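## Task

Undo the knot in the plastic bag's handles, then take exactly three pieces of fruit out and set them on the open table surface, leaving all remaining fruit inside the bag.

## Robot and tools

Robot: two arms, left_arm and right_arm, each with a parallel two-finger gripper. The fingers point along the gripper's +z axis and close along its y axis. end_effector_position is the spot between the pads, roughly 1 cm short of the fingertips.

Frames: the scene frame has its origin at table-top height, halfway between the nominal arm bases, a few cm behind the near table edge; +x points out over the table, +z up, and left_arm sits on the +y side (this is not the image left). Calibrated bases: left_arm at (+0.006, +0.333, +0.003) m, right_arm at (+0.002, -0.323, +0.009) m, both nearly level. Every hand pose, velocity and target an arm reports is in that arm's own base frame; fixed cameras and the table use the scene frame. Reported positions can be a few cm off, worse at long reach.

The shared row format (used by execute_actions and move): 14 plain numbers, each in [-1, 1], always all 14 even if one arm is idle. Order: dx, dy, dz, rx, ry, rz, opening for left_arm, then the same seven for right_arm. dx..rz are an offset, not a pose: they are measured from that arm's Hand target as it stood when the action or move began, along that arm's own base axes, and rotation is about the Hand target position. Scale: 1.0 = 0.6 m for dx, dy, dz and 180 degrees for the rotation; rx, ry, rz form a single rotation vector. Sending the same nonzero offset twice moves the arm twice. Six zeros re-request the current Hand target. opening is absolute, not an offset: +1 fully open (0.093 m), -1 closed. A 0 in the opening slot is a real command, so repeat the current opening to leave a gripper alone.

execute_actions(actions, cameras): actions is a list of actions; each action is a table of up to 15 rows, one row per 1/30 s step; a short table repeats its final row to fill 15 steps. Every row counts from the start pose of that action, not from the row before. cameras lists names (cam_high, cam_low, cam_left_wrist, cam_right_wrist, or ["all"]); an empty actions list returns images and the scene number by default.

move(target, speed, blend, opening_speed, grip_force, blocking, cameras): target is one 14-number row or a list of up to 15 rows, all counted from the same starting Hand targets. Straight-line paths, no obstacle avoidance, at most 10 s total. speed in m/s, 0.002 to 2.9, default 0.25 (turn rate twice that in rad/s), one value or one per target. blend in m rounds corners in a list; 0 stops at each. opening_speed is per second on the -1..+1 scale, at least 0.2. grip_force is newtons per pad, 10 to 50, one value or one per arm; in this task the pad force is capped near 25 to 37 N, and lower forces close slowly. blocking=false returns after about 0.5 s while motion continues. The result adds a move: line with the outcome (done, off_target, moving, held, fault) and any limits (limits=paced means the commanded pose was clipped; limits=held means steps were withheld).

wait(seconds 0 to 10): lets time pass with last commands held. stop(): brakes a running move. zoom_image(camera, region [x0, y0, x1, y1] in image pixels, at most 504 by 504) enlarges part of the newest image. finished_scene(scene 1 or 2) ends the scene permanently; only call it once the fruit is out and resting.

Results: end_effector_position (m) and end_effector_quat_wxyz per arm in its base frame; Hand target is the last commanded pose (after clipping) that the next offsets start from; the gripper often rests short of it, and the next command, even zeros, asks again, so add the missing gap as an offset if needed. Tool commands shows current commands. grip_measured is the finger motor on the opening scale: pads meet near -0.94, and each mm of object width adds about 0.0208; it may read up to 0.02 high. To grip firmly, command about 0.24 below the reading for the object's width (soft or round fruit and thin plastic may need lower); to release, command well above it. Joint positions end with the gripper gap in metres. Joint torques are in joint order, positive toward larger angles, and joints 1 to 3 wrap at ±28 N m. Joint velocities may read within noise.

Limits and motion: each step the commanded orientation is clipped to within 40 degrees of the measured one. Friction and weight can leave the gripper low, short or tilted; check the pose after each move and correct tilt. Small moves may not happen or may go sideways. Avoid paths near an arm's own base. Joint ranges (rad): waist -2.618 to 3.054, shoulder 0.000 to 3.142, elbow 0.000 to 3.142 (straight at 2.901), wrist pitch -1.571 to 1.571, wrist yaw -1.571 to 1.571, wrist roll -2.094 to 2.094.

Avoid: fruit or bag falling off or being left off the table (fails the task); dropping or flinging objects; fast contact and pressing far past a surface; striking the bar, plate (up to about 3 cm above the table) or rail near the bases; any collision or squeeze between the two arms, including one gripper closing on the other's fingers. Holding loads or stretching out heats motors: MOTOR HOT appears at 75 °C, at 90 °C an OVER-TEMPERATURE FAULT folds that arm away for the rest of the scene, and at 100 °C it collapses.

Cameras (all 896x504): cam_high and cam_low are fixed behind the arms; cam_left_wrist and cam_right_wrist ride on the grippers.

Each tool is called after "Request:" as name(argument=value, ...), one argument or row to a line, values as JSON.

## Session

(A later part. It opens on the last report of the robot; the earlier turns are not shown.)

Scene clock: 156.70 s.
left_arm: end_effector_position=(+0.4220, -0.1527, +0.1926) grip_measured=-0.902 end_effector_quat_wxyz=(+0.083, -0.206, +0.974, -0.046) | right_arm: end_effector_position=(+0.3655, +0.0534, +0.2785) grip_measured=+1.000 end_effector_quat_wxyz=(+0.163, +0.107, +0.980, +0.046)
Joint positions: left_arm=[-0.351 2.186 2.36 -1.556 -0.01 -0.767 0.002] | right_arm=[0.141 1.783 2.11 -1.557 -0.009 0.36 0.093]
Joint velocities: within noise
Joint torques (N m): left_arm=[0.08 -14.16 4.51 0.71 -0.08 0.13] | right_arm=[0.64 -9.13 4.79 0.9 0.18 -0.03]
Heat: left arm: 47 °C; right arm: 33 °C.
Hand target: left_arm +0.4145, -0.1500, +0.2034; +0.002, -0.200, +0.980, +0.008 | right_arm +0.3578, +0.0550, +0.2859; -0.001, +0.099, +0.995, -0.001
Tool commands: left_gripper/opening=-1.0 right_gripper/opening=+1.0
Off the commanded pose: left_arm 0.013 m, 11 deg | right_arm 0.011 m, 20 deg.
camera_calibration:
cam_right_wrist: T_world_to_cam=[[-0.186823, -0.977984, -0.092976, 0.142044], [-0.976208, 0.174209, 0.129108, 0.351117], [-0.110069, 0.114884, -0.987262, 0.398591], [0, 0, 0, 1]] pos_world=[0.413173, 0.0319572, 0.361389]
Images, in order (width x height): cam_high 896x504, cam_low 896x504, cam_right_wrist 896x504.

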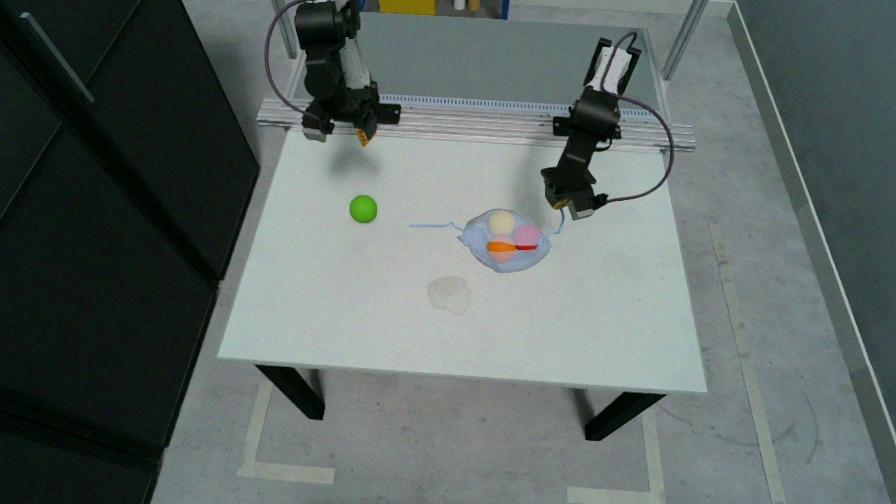

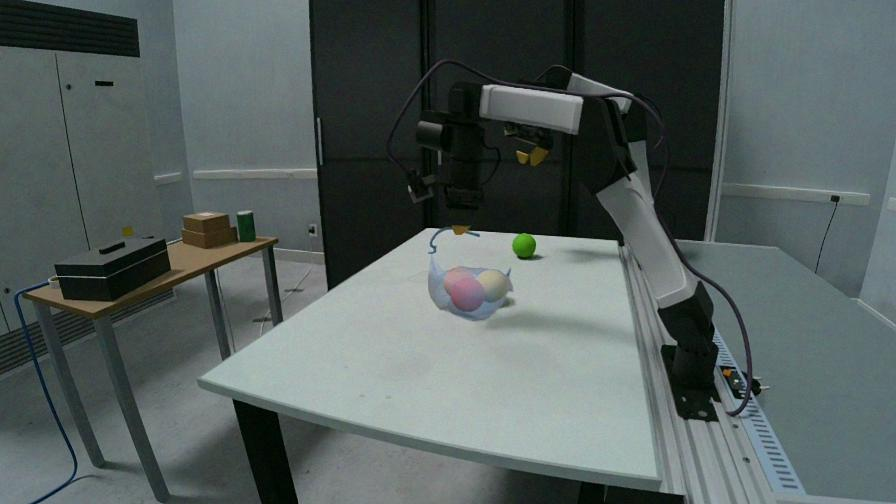

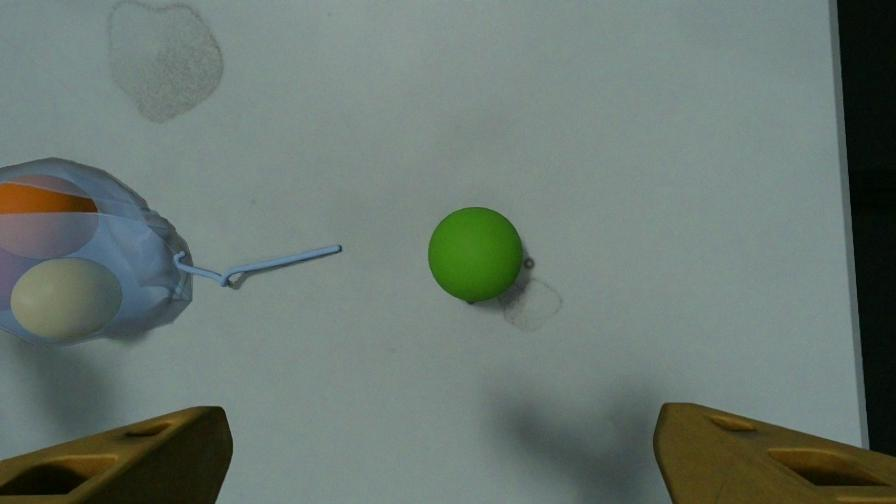

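Request:
move(
  target=[
    [0,0.1,-0.2,0,0,0,-1,0,0,0,0,0,0,1],
    [0,0.1,-0.30,0,0,0,-1,0,0,0,0,0,0,1],
    [0,0.1,-0.30,0,0,0,-0.6,0,0,0,0,0,0,1],
    [-0.03,0.1,-0.05,0,0,0,-0.6,0,0,0,0,0,0,1],
    [-0.2,0.35,-0.05,0,0,0,-0.6,0,0,0,0,0,0,1],
  ],
  speed=0.15,
  cameras=["cam_high"],
)

Request:
zoom_image(
  camera="cam_high",
  region=[420, 170, 600, 300],
)

Request:
move(
  target=[0,0,0,0,0,0,-0.6,0.1,0.53,-0.1,0,0,0,1],
  speed=0.2,
  cameras=["cam_right_wrist","cam_high"],
)

Scene clock: 164.60 s.
left_arm: end_effector_position=(+0.2962, +0.0593, +0.1699) grip_measured=-0.602 end_effector_quat_wxyz=(-0.010, -0.206, +0.978, +0.006) | right_arm: end_effector_position=(+0.3655, +0.0534, +0.2785) grip_measured=+1.000 end_effector_quat_wxyz=(+0.163, +0.107, +0.980, +0.046)
Joint positions: left_arm=[0.191 1.714 1.623 -1.501 -0.012 -0.224 0.016] | right_arm=[0.141 1.783 2.11 -1.557 -0.009 0.36 0.093]
Joint torques (N m): left_arm=[0.28 -9.58 4.57 0.53 -0.04 0.14] | right_arm=[0.61 -9.14 4.83 0.9 0.19 -0.04]
Heat: left arm: 47 °C; right arm: 33 °C.
Hand target: left_arm +0.2945, +0.0600, +0.1734; +0.002, -0.200, +0.980, +0.008 | right_arm +0.3578, +0.0550, +0.2859; -0.001, +0.099, +0.995, -0.001
Off the commanded pose: left_arm 0.004 m, 2 deg | right_arm 0.011 m, 20 deg.
joint sent to its limit (right arm) — joint 4 (wrist pitch), lower limit. The joint targets are off in orientation, not in position.
move: off_target (right_arm)
Images, in order (width x height): cam_high 896x504.

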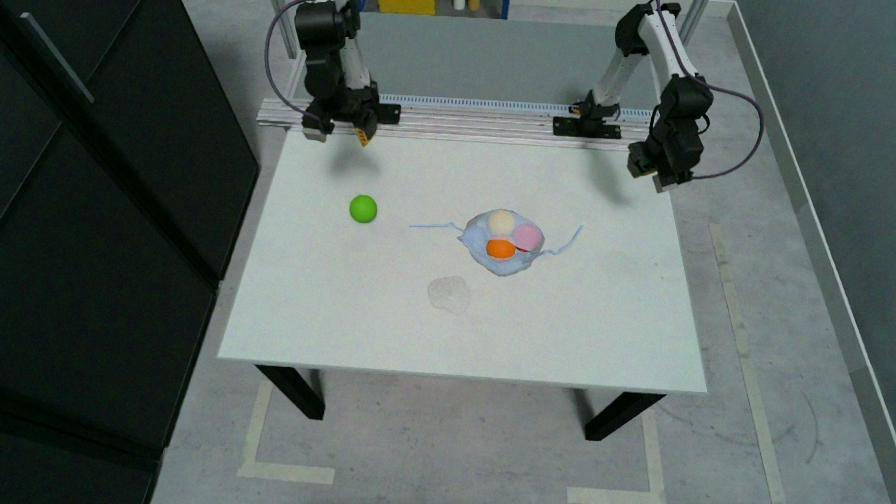

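Scaled by 2.800 from the camera's 896x504 image, which has a finer 1280x720 frame.

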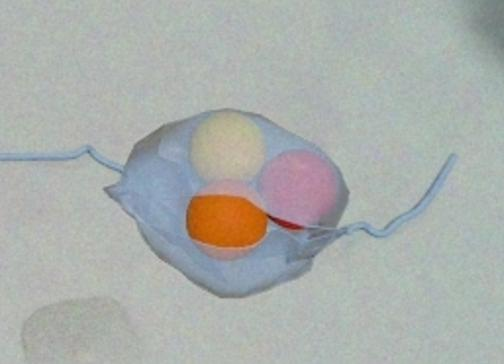

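Scene clock: 167.07 s.
left_arm: end_effector_position=(+0.2962, +0.0593, +0.1699) grip_measured=-0.602 end_effector_quat_wxyz=(-0.010, -0.206, +0.979, +0.006) | right_arm: end_effector_position=(+0.4142, +0.3624, +0.2295) grip_measured=+1.000 end_effector_quat_wxyz=(+0.196, +0.092, +0.958, +0.191)
Joint positions: left_arm=[0.191 1.714 1.623 -1.501 -0.012 -0.224 0.016] | right_arm=[0.727 2.438 2.842 -1.422 0.026 0.911 0.093]
Joint torques (N m): left_arm=[0.34 -9.59 4.55 0.52 -0.04 0.12] | right_arm=[0.2 -8.88 7.87 1.45 0.02 0.1]
Heat: left arm: 47 °C; right arm: 33 °C.
Hand target: left_arm +0.2945, +0.0600, +0.1734; +0.002, -0.200, +0.980, +0.008 | right_arm +0.4178, +0.3730, +0.2261; -0.001, +0.099, +0.995, -0.001
Off the commanded pose: left_arm 0.004 m, 2 deg | right_arm 0.012 m, 32 deg.
elbow stopped short (right arm): the move would have taken joint 3 (elbow) straighter than the controller allows.
move: off_target (right_arm)
camera_calibration:
cam_right_wrist: T_world_to_cam=[[-0.0966315, -0.923961, -0.370079, 0.455375], [-0.994961, 0.0796847, 0.0608492, 0.408821], [-0.0267326, 0.374095, -0.927005, 0.17782], [0, 0, 0, 1]] pos_world=[0.455519, 0.32165, 0.308489]
Images, in order (width x height): cam_high 896x504, cam_right_wrist 896x504.

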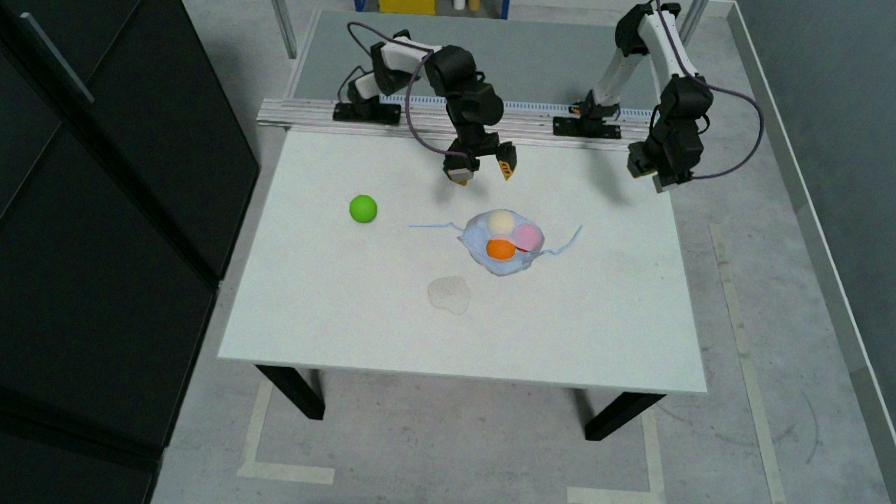

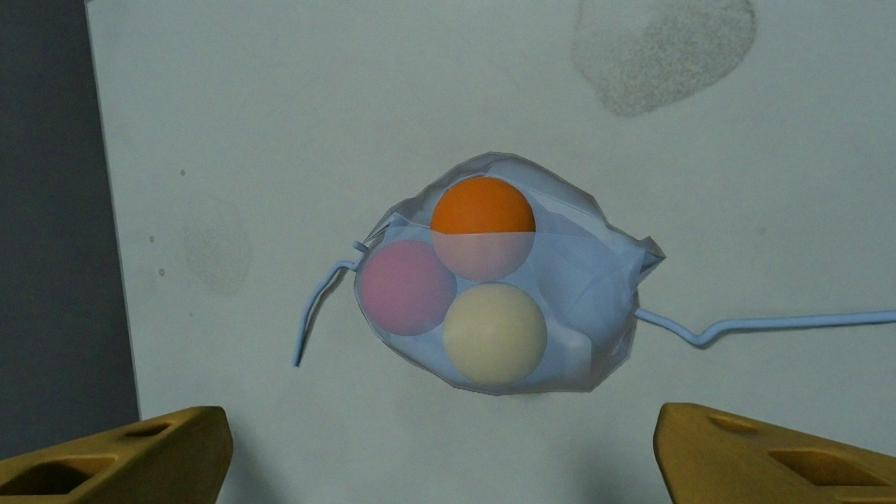

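Request:
move(
  target=[
    [0,0,0,0,0,0,-0.6,0.085,0.085,-0.16,0,0,0,1],
    [0,0,0,0,0,0,-0.6,0.082,0.081,-0.29,0,0,0,1],
  ],
  speed=0.15,
  cameras=["cam_right_wrist","cam_high"],
)

Request:
zoom_image(
  camera="cam_high",
  region=[420, 170, 600, 300],
)

Scene clock: 173.20 s.
left_arm: end_effector_position=(+0.2962, +0.0593, +0.1699) grip_measured=-0.602 end_effector_quat_wxyz=(-0.010, -0.206, +0.979, +0.006) | right_arm: end_effector_position=(+0.4675, +0.4109, +0.0617) grip_measured=+1.000 end_effector_quat_wxyz=(+0.170, +0.096, +0.966, +0.169)
Joint positions: left_arm=[0.191 1.714 1.623 -1.501 -0.012 -0.224 0.016] | right_arm=[0.727 2.794 2.846 -1.14 0.021 0.919 0.093]
Joint torques (N m): left_arm=[0.39 -9.57 4.57 0.53 -0.04 0.13] | right_arm=[0.51 -10.62 8.44 1.37 0.01 0.13]
Heat: left arm: 46 °C; right arm: 34 °C.
Hand target: left_arm +0.2945, +0.0600, +0.1734; +0.002, -0.200, +0.980, +0.008 | right_arm +0.4670, +0.4216, +0.0519; -0.001, +0.099, +0.995, -0.001
Off the commanded pose: left_arm 0.004 m, 2 deg | right_arm 0.014 m, 28 deg.
elbow stopped short (right arm): the move would have taken joint 3 (elbow) straighter than the controller allows.
move: off_target (right_arm)
camera_calibration:
cam_right_wrist: T_world_to_cam=[[-0.120964, -0.937229, -0.327063, 0.457458], [-0.989527, 0.0877041, 0.114652, 0.459009], [-0.0787703, 0.337506, -0.938022, 0.0455038], [0, 0, 0, 1]] pos_world=[0.513122, 0.373128, 0.139675]
Images, in order (width x height): cam_high 896x504, cam_right_wrist 896x504.

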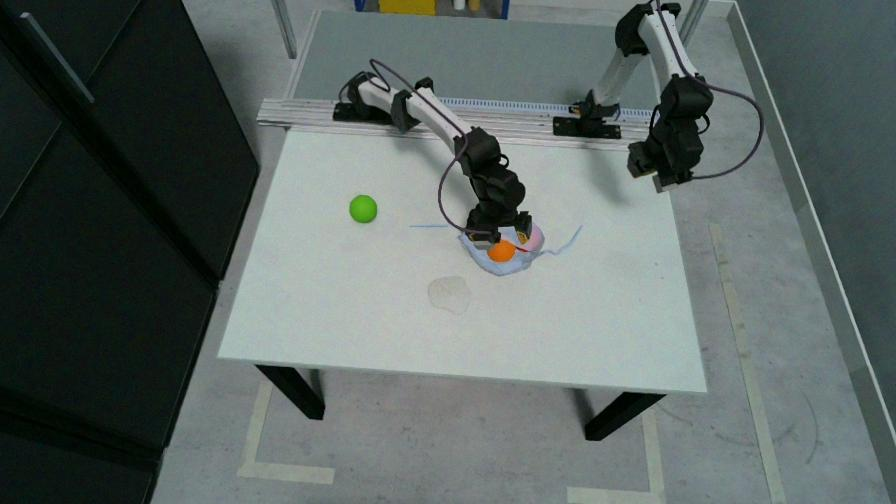

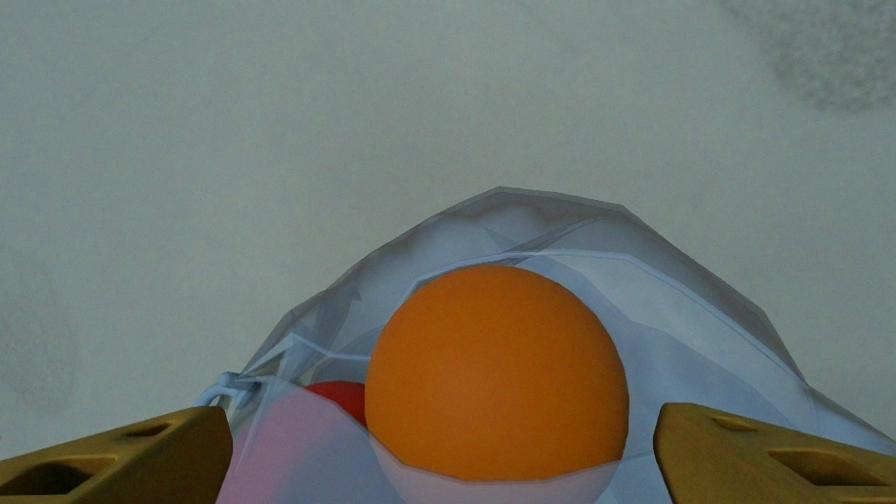

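Scaled by 2.800 from the camera's 896x504 image, which has a finer 1280x720 frame.

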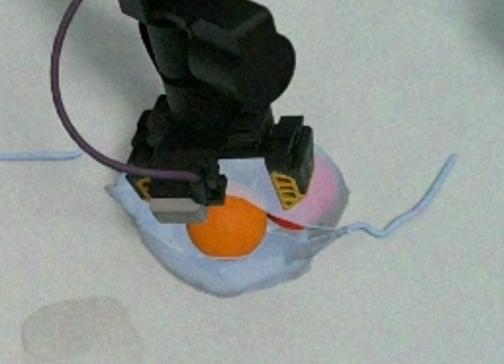

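Request:
move(
  target=[
    [0,0,0,0,0,0,1,0,0,0.25,0,0,0,1],
    [0,0,0,0,0,0,1,-0.15,-0.53,0.3,0,0,0,1],
  ],
  speed=0.25,
)

Request:
move(
  target=[0.27,-0.49,-0.04,0,0,-0.19,1,0,0,0,0,0,0,1],
  speed=0.25,
  cameras=["cam_left_wrist"],
)

Scene clock: 178.33 s.
left_arm: end_effector_position=(+0.2962, +0.0593, +0.1699) grip_measured=+1.000 end_effector_quat_wxyz=(-0.010, -0.206, +0.979, +0.006) | right_arm: end_effector_position=(+0.3844, +0.1032, +0.2222) grip_measured=+1.000 end_effector_quat_wxyz=(+0.089, +0.108, +0.989, +0.039)
Joint positions: left_arm=[0.191 1.714 1.623 -1.501 -0.012 -0.223 0.093] | right_arm=[0.258 1.962 2.14 -1.555 -0.009 0.476 0.093]
Joint torques (N m): left_arm=[0.28 -9.61 4.59 0.52 -0.04 0.13] | right_arm=[0.51 -10.99 5 0.61 0.19 -0.06]
Heat: left arm: 45 °C; right arm: 37 °C.
Hand target: left_arm +0.2945, +0.0600, +0.1734; +0.002, -0.200, +0.980, +0.008 | right_arm +0.3770, +0.1035, +0.2319; -0.001, +0.099, +0.995, -0.001
Off the commanded pose: left_arm 0.004 m, 2 deg | right_arm 0.012 m, 11 deg.
elbow stopped short (right arm): the move would have taken joint 3 (elbow) straighter than the controller allows.
joint sent to its limit (right arm) — joint 4 (wrist pitch), lower limit. The joint targets are off in orientation, not in position.
move: off_target (right_arm)

Scene clock: 180.27 s.
left_arm: end_effector_position=(+0.4571, -0.2307, +0.1542) grip_measured=+1.000 end_effector_quat_wxyz=(+0.116, +0.087, +0.989, -0.039) | right_arm: end_effector_position=(+0.3844, +0.1031, +0.2222) grip_measured=+1.000 end_effector_quat_wxyz=(+0.089, +0.107, +0.989, +0.039)
Joint positions: left_arm=[-0.472 2.48 2.708 -1.555 -0.015 -0.295 0.093] | right_arm=[0.258 1.962 2.14 -1.555 -0.009 0.475 0.093]
Joint torques (N m): left_arm=[-0.25 -11.59 7.72 0.81 -0.01 0.14] | right_arm=[0.51 -10.89 4.96 0.62 0.2 -0.03]
Heat: left arm: 45 °C; right arm: 37 °C.
Hand target: left_arm +0.4566, -0.2340, +0.1494; +0.004, +0.097, +0.995, +0.007 | right_arm +0.3770, +0.1035, +0.2319; -0.001, +0.099, +0.995, -0.001
Off the commanded pose: left_arm 0.006 m, 14 deg | right_arm 0.012 m, 11 deg.
joint sent to its limit (left arm) — joint 4 (wrist pitch), lower limit. The joint targets are off in orientation, not in position.
joint sent to its limit (right arm) — joint 4 (wrist pitch), lower limit. The joint targets are off in orientation, not in position.
move: off_target (left_arm, right_arm)
camera_calibration:
cam_left_wrist: T_world_to_cam=[[-0.158283, -0.984744, 0.072286, -0.167106], [-0.969175, 0.168944, 0.179325, 0.49379], [-0.188801, -0.0416738, -0.981131, 0.313014], [0, 0, 0, 1]] pos_world=[0.511217, -0.234935, 0.230638]
Images, in order (width x height): cam_left_wrist 896x504.

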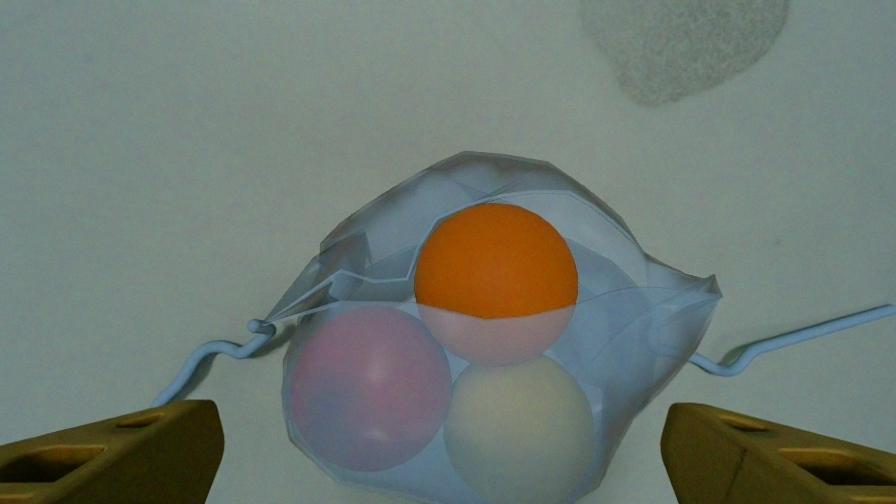

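Request:
move(
  target=[
    [0,-0.055,-0.11,0,0,0,1,0,0,0,0,0,0,1],
    [0,-0.055,-0.235,0,0,0,1,0,0,0,0,0,0,1],
  ],
  speed=0.12,
  cameras=["cam_left_wrist","cam_high","cam_low"],
)

Scene clock: 183.47 s.
left_arm: end_effector_position=(+0.4559, -0.2584, +0.0176) grip_measured=+1.000 end_effector_quat_wxyz=(+0.021, +0.097, +0.995, +0.001) | right_arm: end_effector_position=(+0.3844, +0.1031, +0.2222) grip_measured=+1.000 end_effector_quat_wxyz=(+0.089, +0.107, +0.989, +0.039)
Joint positions: left_arm=[-0.522 2.828 2.848 -1.553 -0.018 -0.328 0.093] | right_arm=[0.258 1.962 2.14 -1.555 -0.009 0.475 0.093]
Joint torques (N m): left_arm=[-0.79 -12.6 7.46 0.66 0.01 -0.11] | right_arm=[0.49 -10.96 4.96 0.61 0.2 -0.03]
Heat: left arm: 45 °C; right arm: 36 °C.
Hand target: left_arm +0.4565, -0.2671, +0.0084; +0.004, +0.097, +0.995, +0.007 | right_arm +0.3770, +0.1035, +0.2319; -0.001, +0.099, +0.995, -0.001
Off the commanded pose: left_arm 0.013 m, 2 deg | right_arm 0.012 m, 11 deg.
elbow stopped short (left arm): the move would have taken joint 3 (elbow) straighter than the controller allows.
joint sent to its limit (right arm) — joint 4 (wrist pitch), lower limit. The joint targets are off in orientation, not in position.
move: off_target (left_arm, right_arm)
camera_calibration:
cam_left_wrist: T_world_to_cam=[[-0.167339, -0.985879, 0.00629609, -0.179725], [-0.916661, 0.157935, 0.367137, 0.491588], [-0.362947, 0.0556651, -0.930146, 0.281228], [0, 0, 0, 1]] pos_world=[0.522616, -0.270481, 0.0822349]
Images, in order (width x height): cam_high 896x504, cam_low 896x504, cam_left_wrist 896x504.

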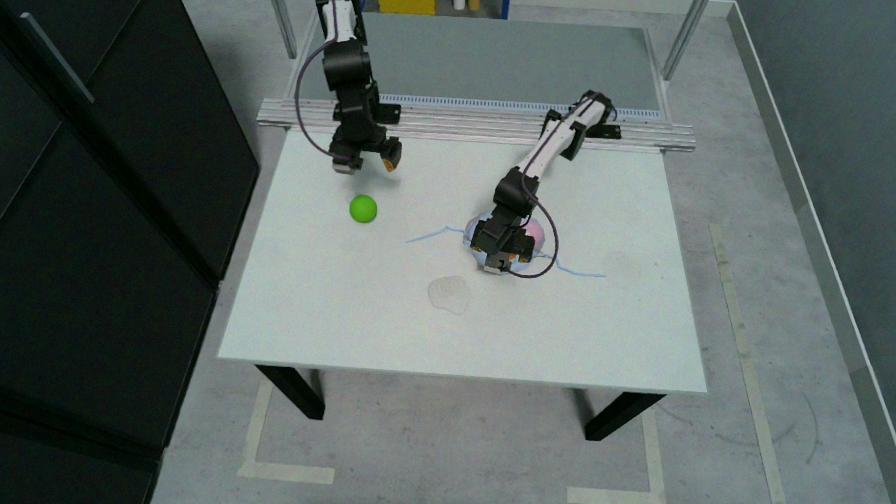

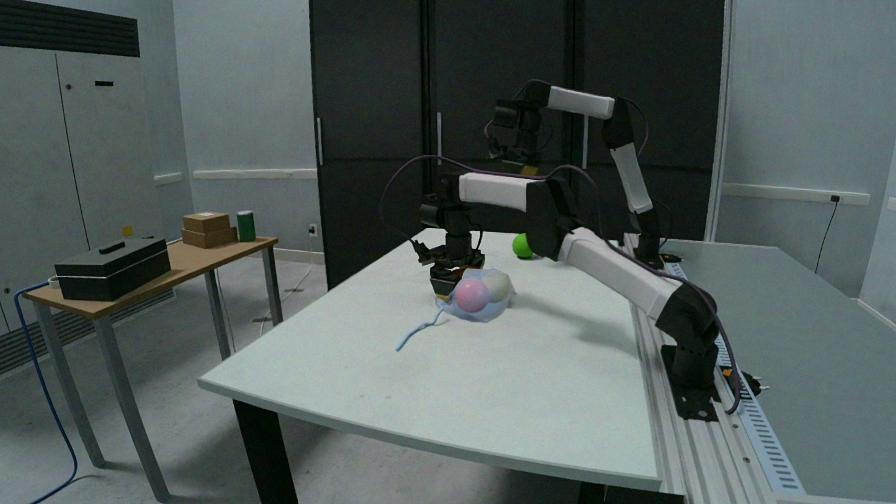

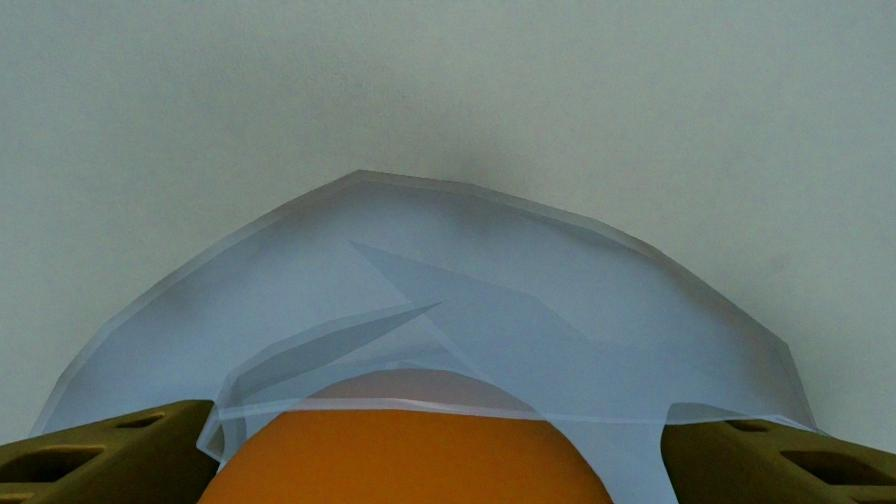

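Request:
move(
  target=[
    [-0.012,0,0,0,0,0,1,0,0,0,0,0,0,1],
    [-0.012,0,0,0,0,0,0.1,0,0,0,0,0,0,1],
  ],
  speed=0.08,
  opening_speed=0.5,
  cameras=["cam_left_wrist"],
)

Request:
move(
  target=[0,0,0.17,0,0,0,0.1,0,0,0,0,0,0,1],
  speed=0.08,
  cameras=["cam_left_wrist","cam_high","cam_low"],
)

Scene clock: 187.27 s.
left_arm: end_effector_position=(+0.4550, -0.2604, +0.0177) grip_measured=+0.312 end_effector_quat_wxyz=(+0.021, +0.095, +0.995, +0.000) | right_arm: end_effector_position=(+0.3844, +0.1031, +0.2222) grip_measured=+1.000 end_effector_quat_wxyz=(+0.089, +0.107, +0.989, +0.039)
Joint positions: left_arm=[-0.526 2.828 2.848 -1.552 -0.018 -0.335 0.06] | right_arm=[0.258 1.962 2.14 -1.555 -0.009 0.475 0.093]
Joint torques (N m): left_arm=[-0.99 -12.68 7.36 0.42 0.02 -0.11] | right_arm=[0.54 -10.96 4.92 0.58 0.2 -0.03]
Heat: left arm: 47 °C; right arm: 36 °C.
Hand target: left_arm +0.4493, -0.2671, +0.0084; +0.004, +0.097, +0.995, +0.007 | right_arm +0.3770, +0.1035, +0.2319; -0.001, +0.099, +0.995, -0.001
Off the commanded pose: left_arm 0.013 m, 2 deg | right_arm 0.012 m, 11 deg.
elbow stopped short (left arm): the move would have taken joint 3 (elbow) straighter than the controller allows.
joint sent to its limit (right arm) — joint 4 (wrist pitch), lower limit. The joint targets are off in orientation, not in position.
move: off_target (left_arm, right_arm); target 2's new opening was sent with left_arm's hand 0.013 m and 2 deg from that target
camera_calibration:
cam_left_wrist: T_world_to_cam=[[-0.16395, -0.986444, 0.00702765, -0.183535], [-0.917555, 0.155109, 0.366106, 0.490777], [-0.362233, 0.0535748, -0.930547, 0.280181], [0, 0, 0, 1]] pos_world=[0.521716, -0.272181, 0.0823348]
Images, in order (width x height): cam_left_wrist 896x504.

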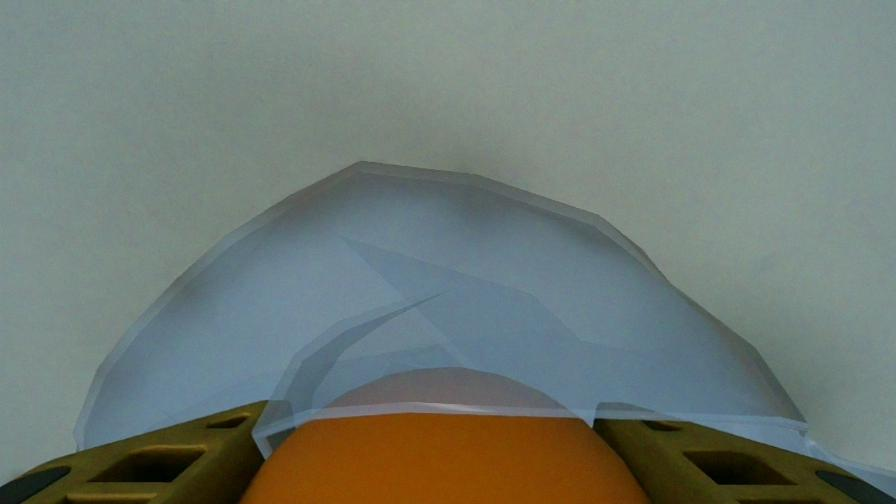

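Scene clock: 189.17 s.
left_arm: end_effector_position=(+0.4579, -0.2621, +0.0939) grip_measured=+0.312 end_effector_quat_wxyz=(+0.081, +0.094, +0.992, -0.027) | right_arm: end_effector_position=(+0.3844, +0.1031, +0.2222) grip_measured=+1.000 end_effector_quat_wxyz=(+0.089, +0.107, +0.989, +0.039)
Joint positions: left_arm=[-0.526 2.658 2.81 -1.553 -0.018 -0.335 0.06] | right_arm=[0.258 1.962 2.14 -1.555 -0.009 0.475 0.093]
Joint torques (N m): left_arm=[-1.05 -17.33 4.66 0.65 -0.01 -0.08] | right_arm=[0.49 -10.93 4.97 0.61 0.19 -0.04]
Heat: left arm: 48 °C; right arm: 36 °C.
Hand target: left_arm +0.4493, -0.2671, +0.1104; +0.004, +0.097, +0.995, +0.007 | right_arm +0.3770, +0.1035, +0.2319; -0.001, +0.099, +0.995, -0.001
Off the commanded pose: left_arm 0.019 m, 10 deg | right_arm 0.012 m, 11 deg.
joint sent to its limit (left arm) — joint 4 (wrist pitch), lower limit. The joint targets are off in orientation, not in position.
joint sent to its limit (right arm) — joint 4 (wrist pitch), lower limit. The joint targets are off in orientation, not in position.
move: off_target (left_arm, right_arm)
camera_calibration:
cam_left_wrist: T_world_to_cam=[[-0.167399, -0.984461, 0.0530509, -0.187531], [-0.95242, 0.175384, 0.249271, 0.498076], [-0.254701, -0.00879909, -0.96698, 0.290121], [0, 0, 0, 1]] pos_world=[0.51688, -0.269419, 0.166334]
Images, in order (width x height): cam_high 896x504, cam_low 896x504, cam_left_wrist 896x504.

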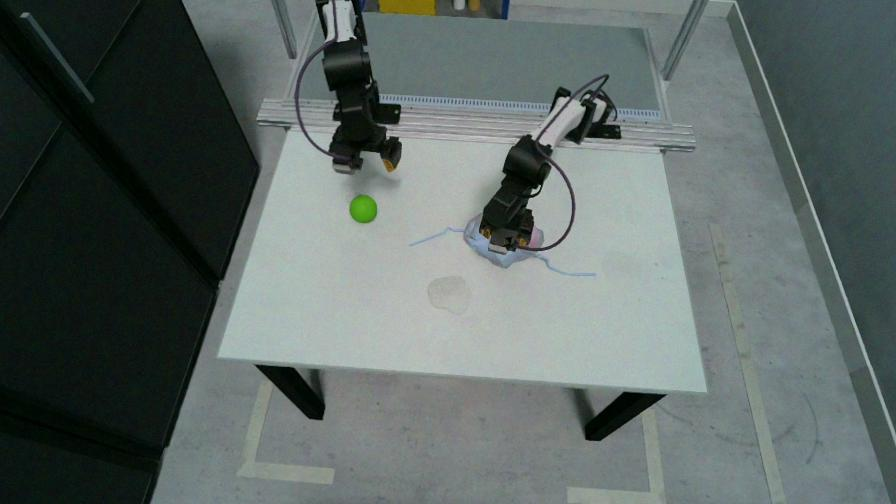

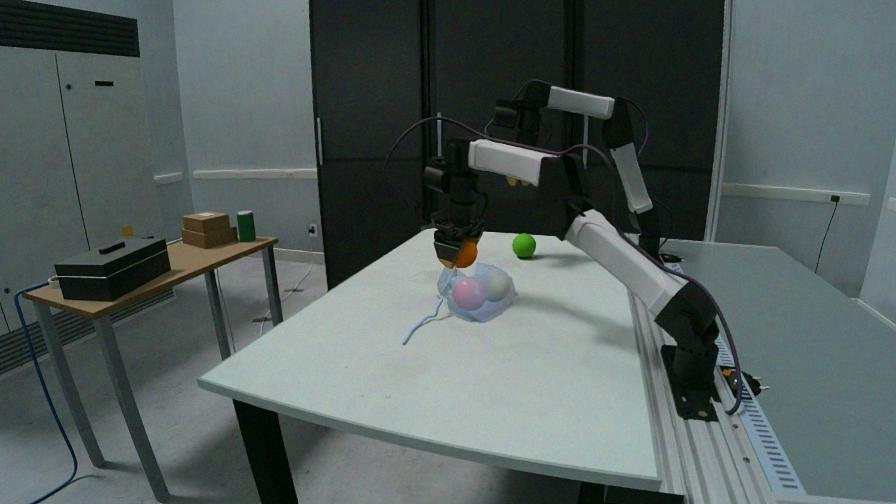

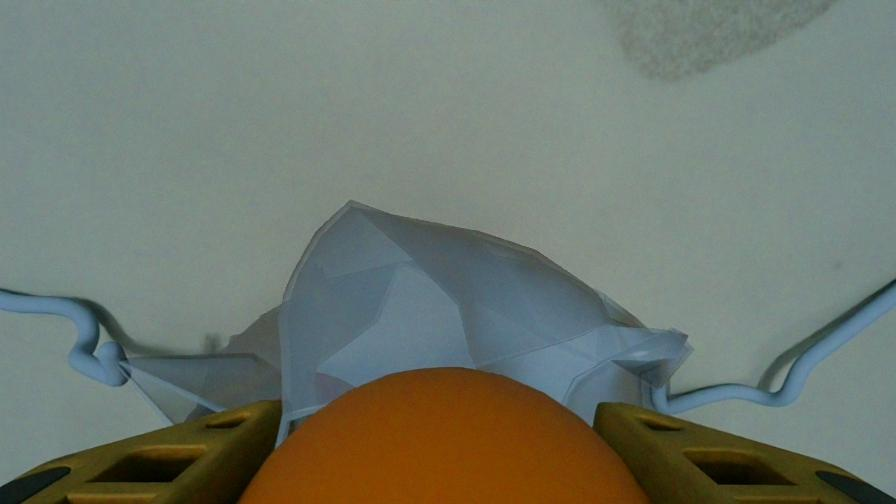

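Request:
move(
  target=[0,0,0.13,0,0,0,0.1,0,0,0,0,0,0,1],
  speed=0.08,
  cameras=["cam_left_wrist","cam_high","cam_low"],
)

Request:
zoom_image(
  camera="cam_low",
  region=[380, 180, 560, 350],
)

Scene clock: 191.13 s.
left_arm: end_effector_position=(+0.4561, -0.2611, +0.1634) grip_measured=+0.312 end_effector_quat_wxyz=(+0.142, +0.092, +0.984, -0.055) | right_arm: end_effector_position=(+0.3844, +0.1031, +0.2222) grip_measured=+1.000 end_effector_quat_wxyz=(+0.089, +0.107, +0.989, +0.039)
Joint positions: left_arm=[-0.526 2.521 2.81 -1.554 -0.018 -0.335 0.06] | right_arm=[0.258 1.962 2.14 -1.555 -0.009 0.475 0.093]
Joint torques (N m): left_arm=[-1.02 -16.36 7.49 0.94 -0.02 -0.04] | right_arm=[0.54 -11.03 4.96 0.61 0.19 -0.07]
Heat: left arm: 49 °C; right arm: 36 °C.
Hand target: left_arm +0.4493, -0.2671, +0.1884; +0.004, +0.097, +0.995, +0.007 | right_arm +0.3770, +0.1035, +0.2319; -0.001, +0.099, +0.995, -0.001
Off the commanded pose: left_arm 0.027 m, 17 deg | right_arm 0.012 m, 11 deg.
joint sent to its limit (left arm) — joint 4 (wrist pitch), lower limit. The joint targets are off in orientation, not in position.
joint sent to its limit (right arm) — joint 4 (wrist pitch), lower limit. The joint targets are off in orientation, not in position.
move: off_target (left_arm, right_arm)
camera_calibration:
cam_left_wrist: T_world_to_cam=[[-0.176463, -0.979208, 0.100061, -0.192656], [-0.974434, 0.18815, 0.122789, 0.51284], [-0.139063, -0.0758352, -0.987376, 0.289896], [0, 0, 0, 1]] pos_world=[0.506046, -0.263157, 0.242543]
Images, in order (width x height): cam_high 896x504, cam_low 896x504, cam_left_wrist 896x504.

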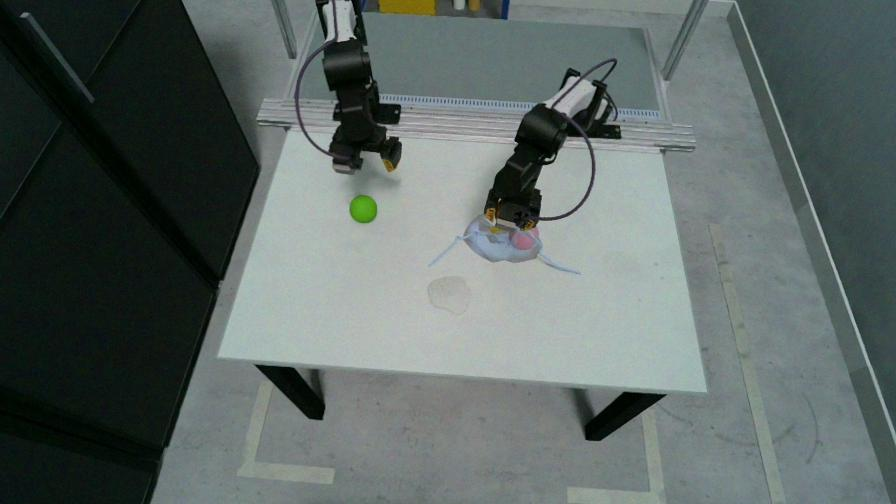

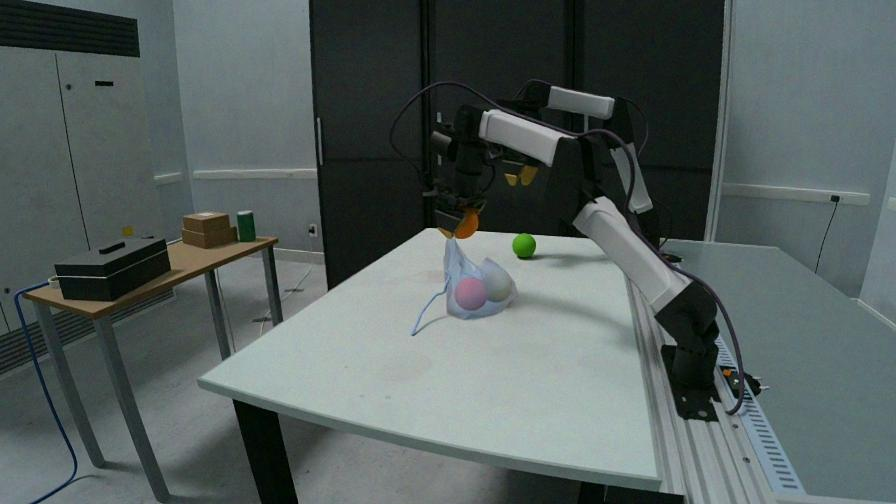

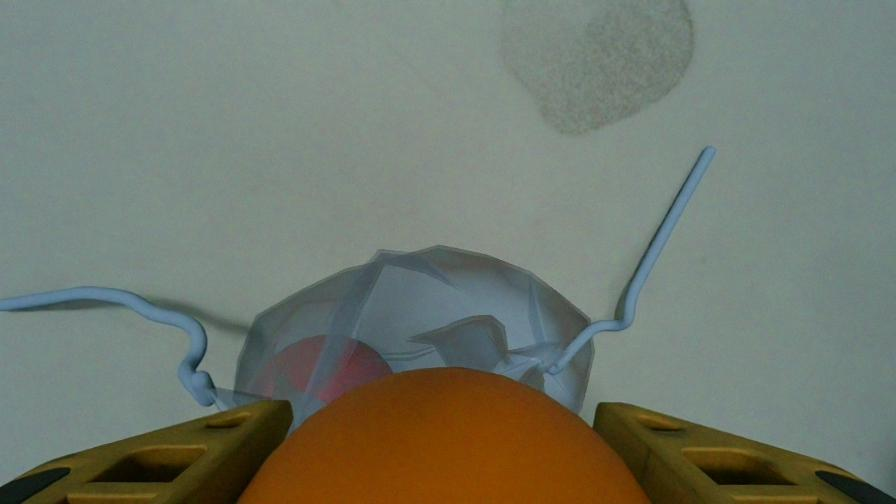

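Scaled by 2.800 from the camera's 896x504 image, which has a finer 1280x720 frame.

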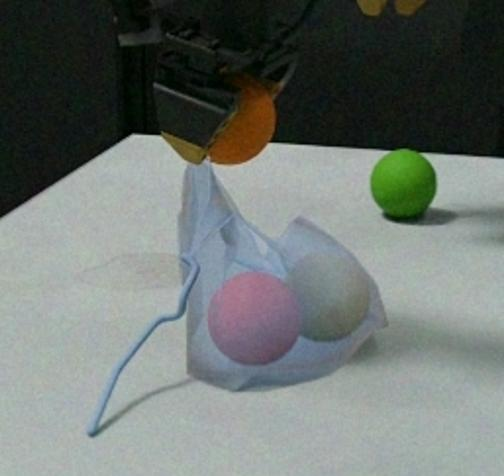

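Request:
move(
  target=[
    [-0.01,0.1,-0.05,0,0,0,0.1,0,0,0,0,0,0,1],
    [-0.02,0.23,-0.2,0,0,0,0.1,0,0,0,0,0,0,1],
  ],
  speed=0.1,
  blend=0.02,
  cameras=["cam_left_wrist","cam_high","cam_low"],
)

Request:
zoom_image(
  camera="cam_low",
  region=[380, 180, 560, 350],
)

Scene clock: 195.33 s.
left_arm: end_effector_position=(+0.4371, -0.1256, +0.0678) grip_measured=+0.308 end_effector_quat_wxyz=(-0.004, +0.087, +0.996, +0.007) | right_arm: end_effector_position=(+0.3844, +0.1031, +0.2222) grip_measured=+1.000 end_effector_quat_wxyz=(+0.089, +0.107, +0.989, +0.039)
Joint positions: left_arm=[-0.285 2.35 2.145 -1.378 -0.013 -0.11 0.06] | right_arm=[0.258 1.962 2.14 -1.555 -0.009 0.475 0.093]
Joint torques (N m): left_arm=[-0.44 -13.76 4.15 0.67 -0.02 0.14] | right_arm=[0.47 -10.99 4.96 0.6 0.17 -0.02]
Heat: left arm: 50 °C; right arm: 36 °C.
Hand target: left_arm +0.4374, -0.1291, +0.0685; +0.004, +0.097, +0.995, +0.007 | right_arm +0.3770, +0.1035, +0.2319; -0.001, +0.099, +0.995, -0.001
Off the commanded pose: left_arm 0.004 m, 1 deg | right_arm 0.012 m, 11 deg.
joint sent to its limit (right arm) — joint 4 (wrist pitch), lower limit. The joint targets are off in orientation, not in position.
move: off_target (right_arm)
camera_calibration:
cam_left_wrist: T_world_to_cam=[[-0.148226, -0.988945, -0.00403694, -0.0602529], [-0.900302, 0.133248, 0.414368, 0.421552], [-0.40925, 0.0650545, -0.9101, 0.333763], [0, 0, 0, 1]] pos_world=[0.507185, -0.137471, 0.128837]
Images, in order (width x height): cam_high 896x504, cam_low 896x504, cam_left_wrist 896x504.

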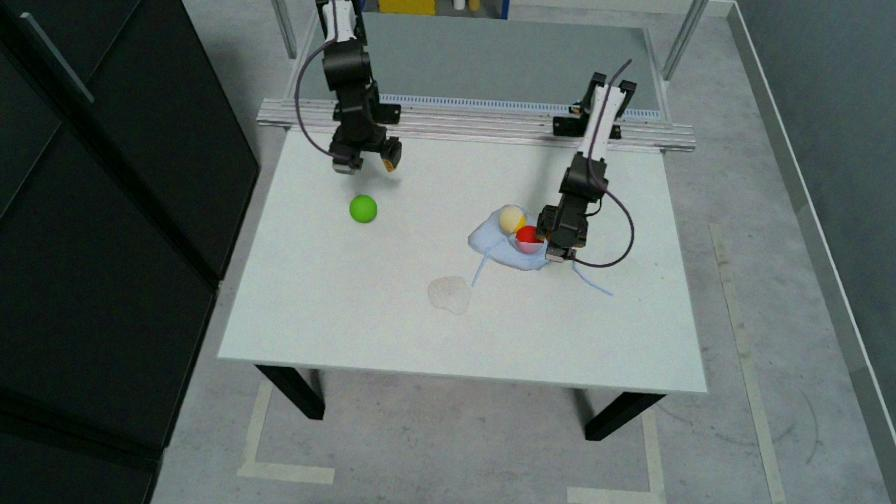

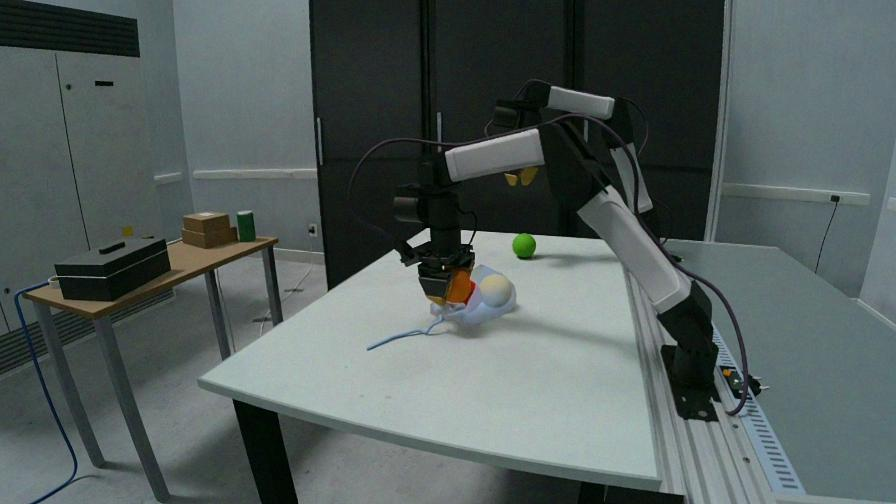

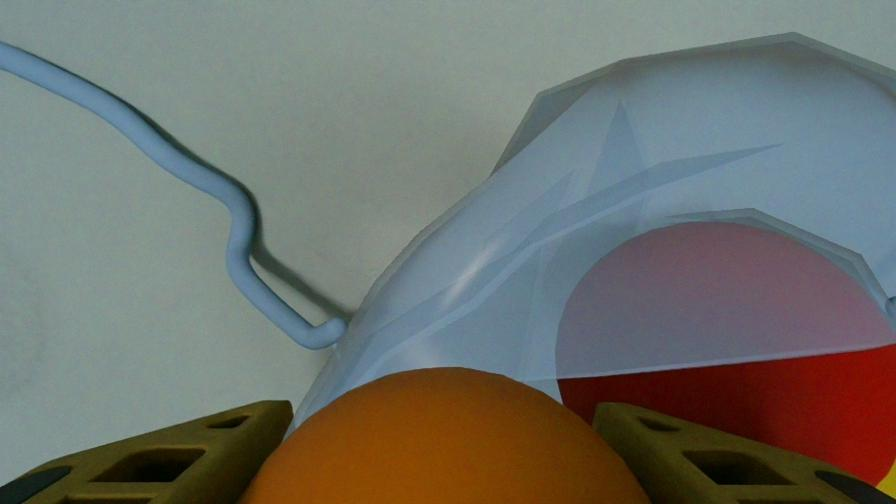

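Scaled by 2.800 from the camera's 896x504 image, which has a finer 1280x720 frame.

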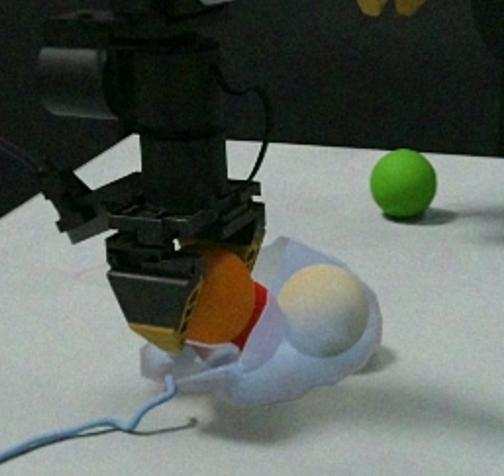

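Request:
move(
  target=[
    [0,0.12,0,0,0,0,0.1,0,0,0,0,0,0,1],
    [0,0.13,-0.055,0,0,0,0.1,0,0,0,0,0,0,1],
  ],
  speed=0.08,
  cameras=["cam_left_wrist","cam_high","cam_low"],
)

Request:
zoom_image(
  camera="cam_low",
  region=[380, 180, 560, 350],
)

Scene clock: 198.20 s.
left_arm: end_effector_position=(+0.4354, -0.0518, +0.0268) grip_measured=+0.308 end_effector_quat_wxyz=(-0.011, +0.091, +0.996, +0.007) | right_arm: end_effector_position=(+0.3844, +0.1031, +0.2222) grip_measured=+1.000 end_effector_quat_wxyz=(+0.089, +0.107, +0.989, +0.039)
Joint positions: left_arm=[-0.123 2.296 1.889 -1.186 -0.013 0.06 0.06] | right_arm=[0.258 1.962 2.14 -1.555 -0.009 0.475 0.093]
Joint torques (N m): left_arm=[0.4 -14.65 4.66 0.52 0 0.13] | right_arm=[0.46 -10.93 4.97 0.61 0.21 -0.02]
Heat: left arm: 51 °C; right arm: 37 °C.
Hand target: left_arm +0.4374, -0.0511, +0.0355; +0.004, +0.097, +0.995, +0.007 | right_arm +0.3770, +0.1035, +0.2319; -0.001, +0.099, +0.995, -0.001
Off the commanded pose: left_arm 0.009 m, 2 deg | right_arm 0.012 m, 11 deg.
joint sent to its limit (right arm) — joint 4 (wrist pitch), lower limit. The joint targets are off in orientation, not in position.
move: off_target (right_arm)
camera_calibration:
cam_left_wrist: T_world_to_cam=[[-0.156911, -0.987611, -0.00178865, 0.0161058], [-0.893376, 0.141166, 0.426557, 0.42424], [-0.42102, 0.0685292, -0.904459, 0.296057], [0, 0, 0, 1]] pos_world=[0.506179, -0.0642706, 0.0868374]
Images, in order (width x height): cam_high 896x504, cam_low 896x504, cam_left_wrist 896x504.

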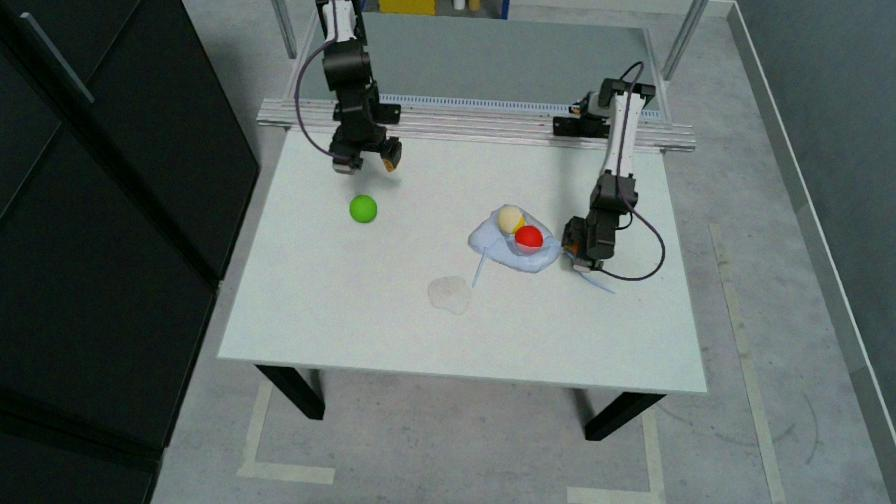

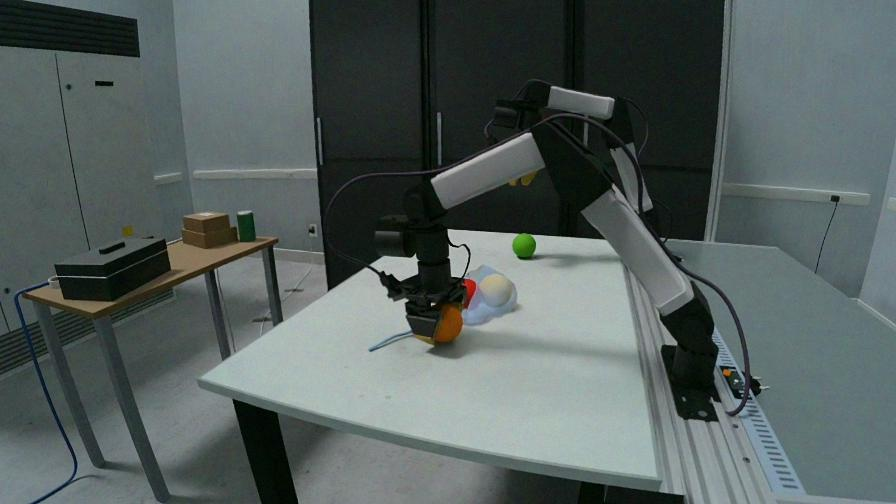

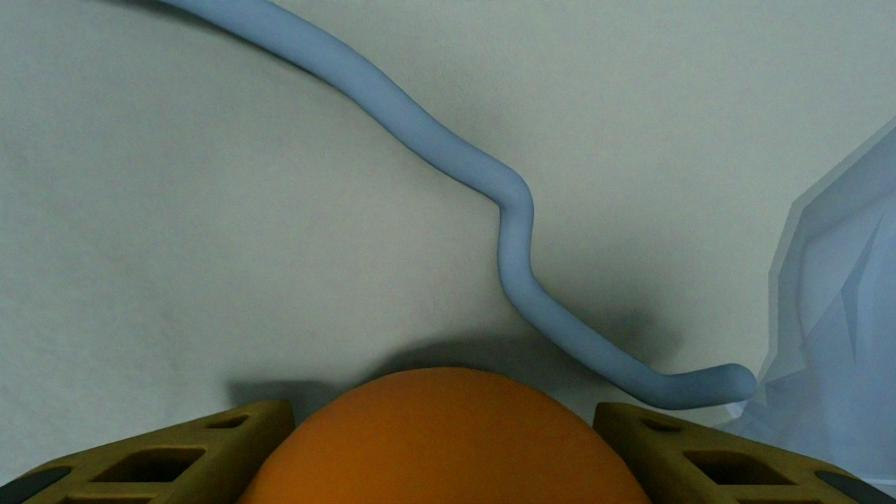

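Scaled by 2.800 from the camera's 896x504 image, which has a finer 1280x720 frame.

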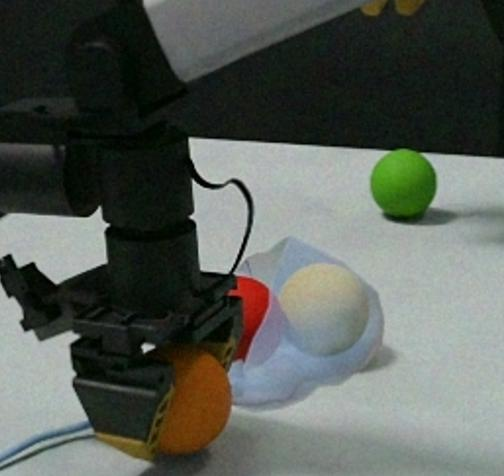

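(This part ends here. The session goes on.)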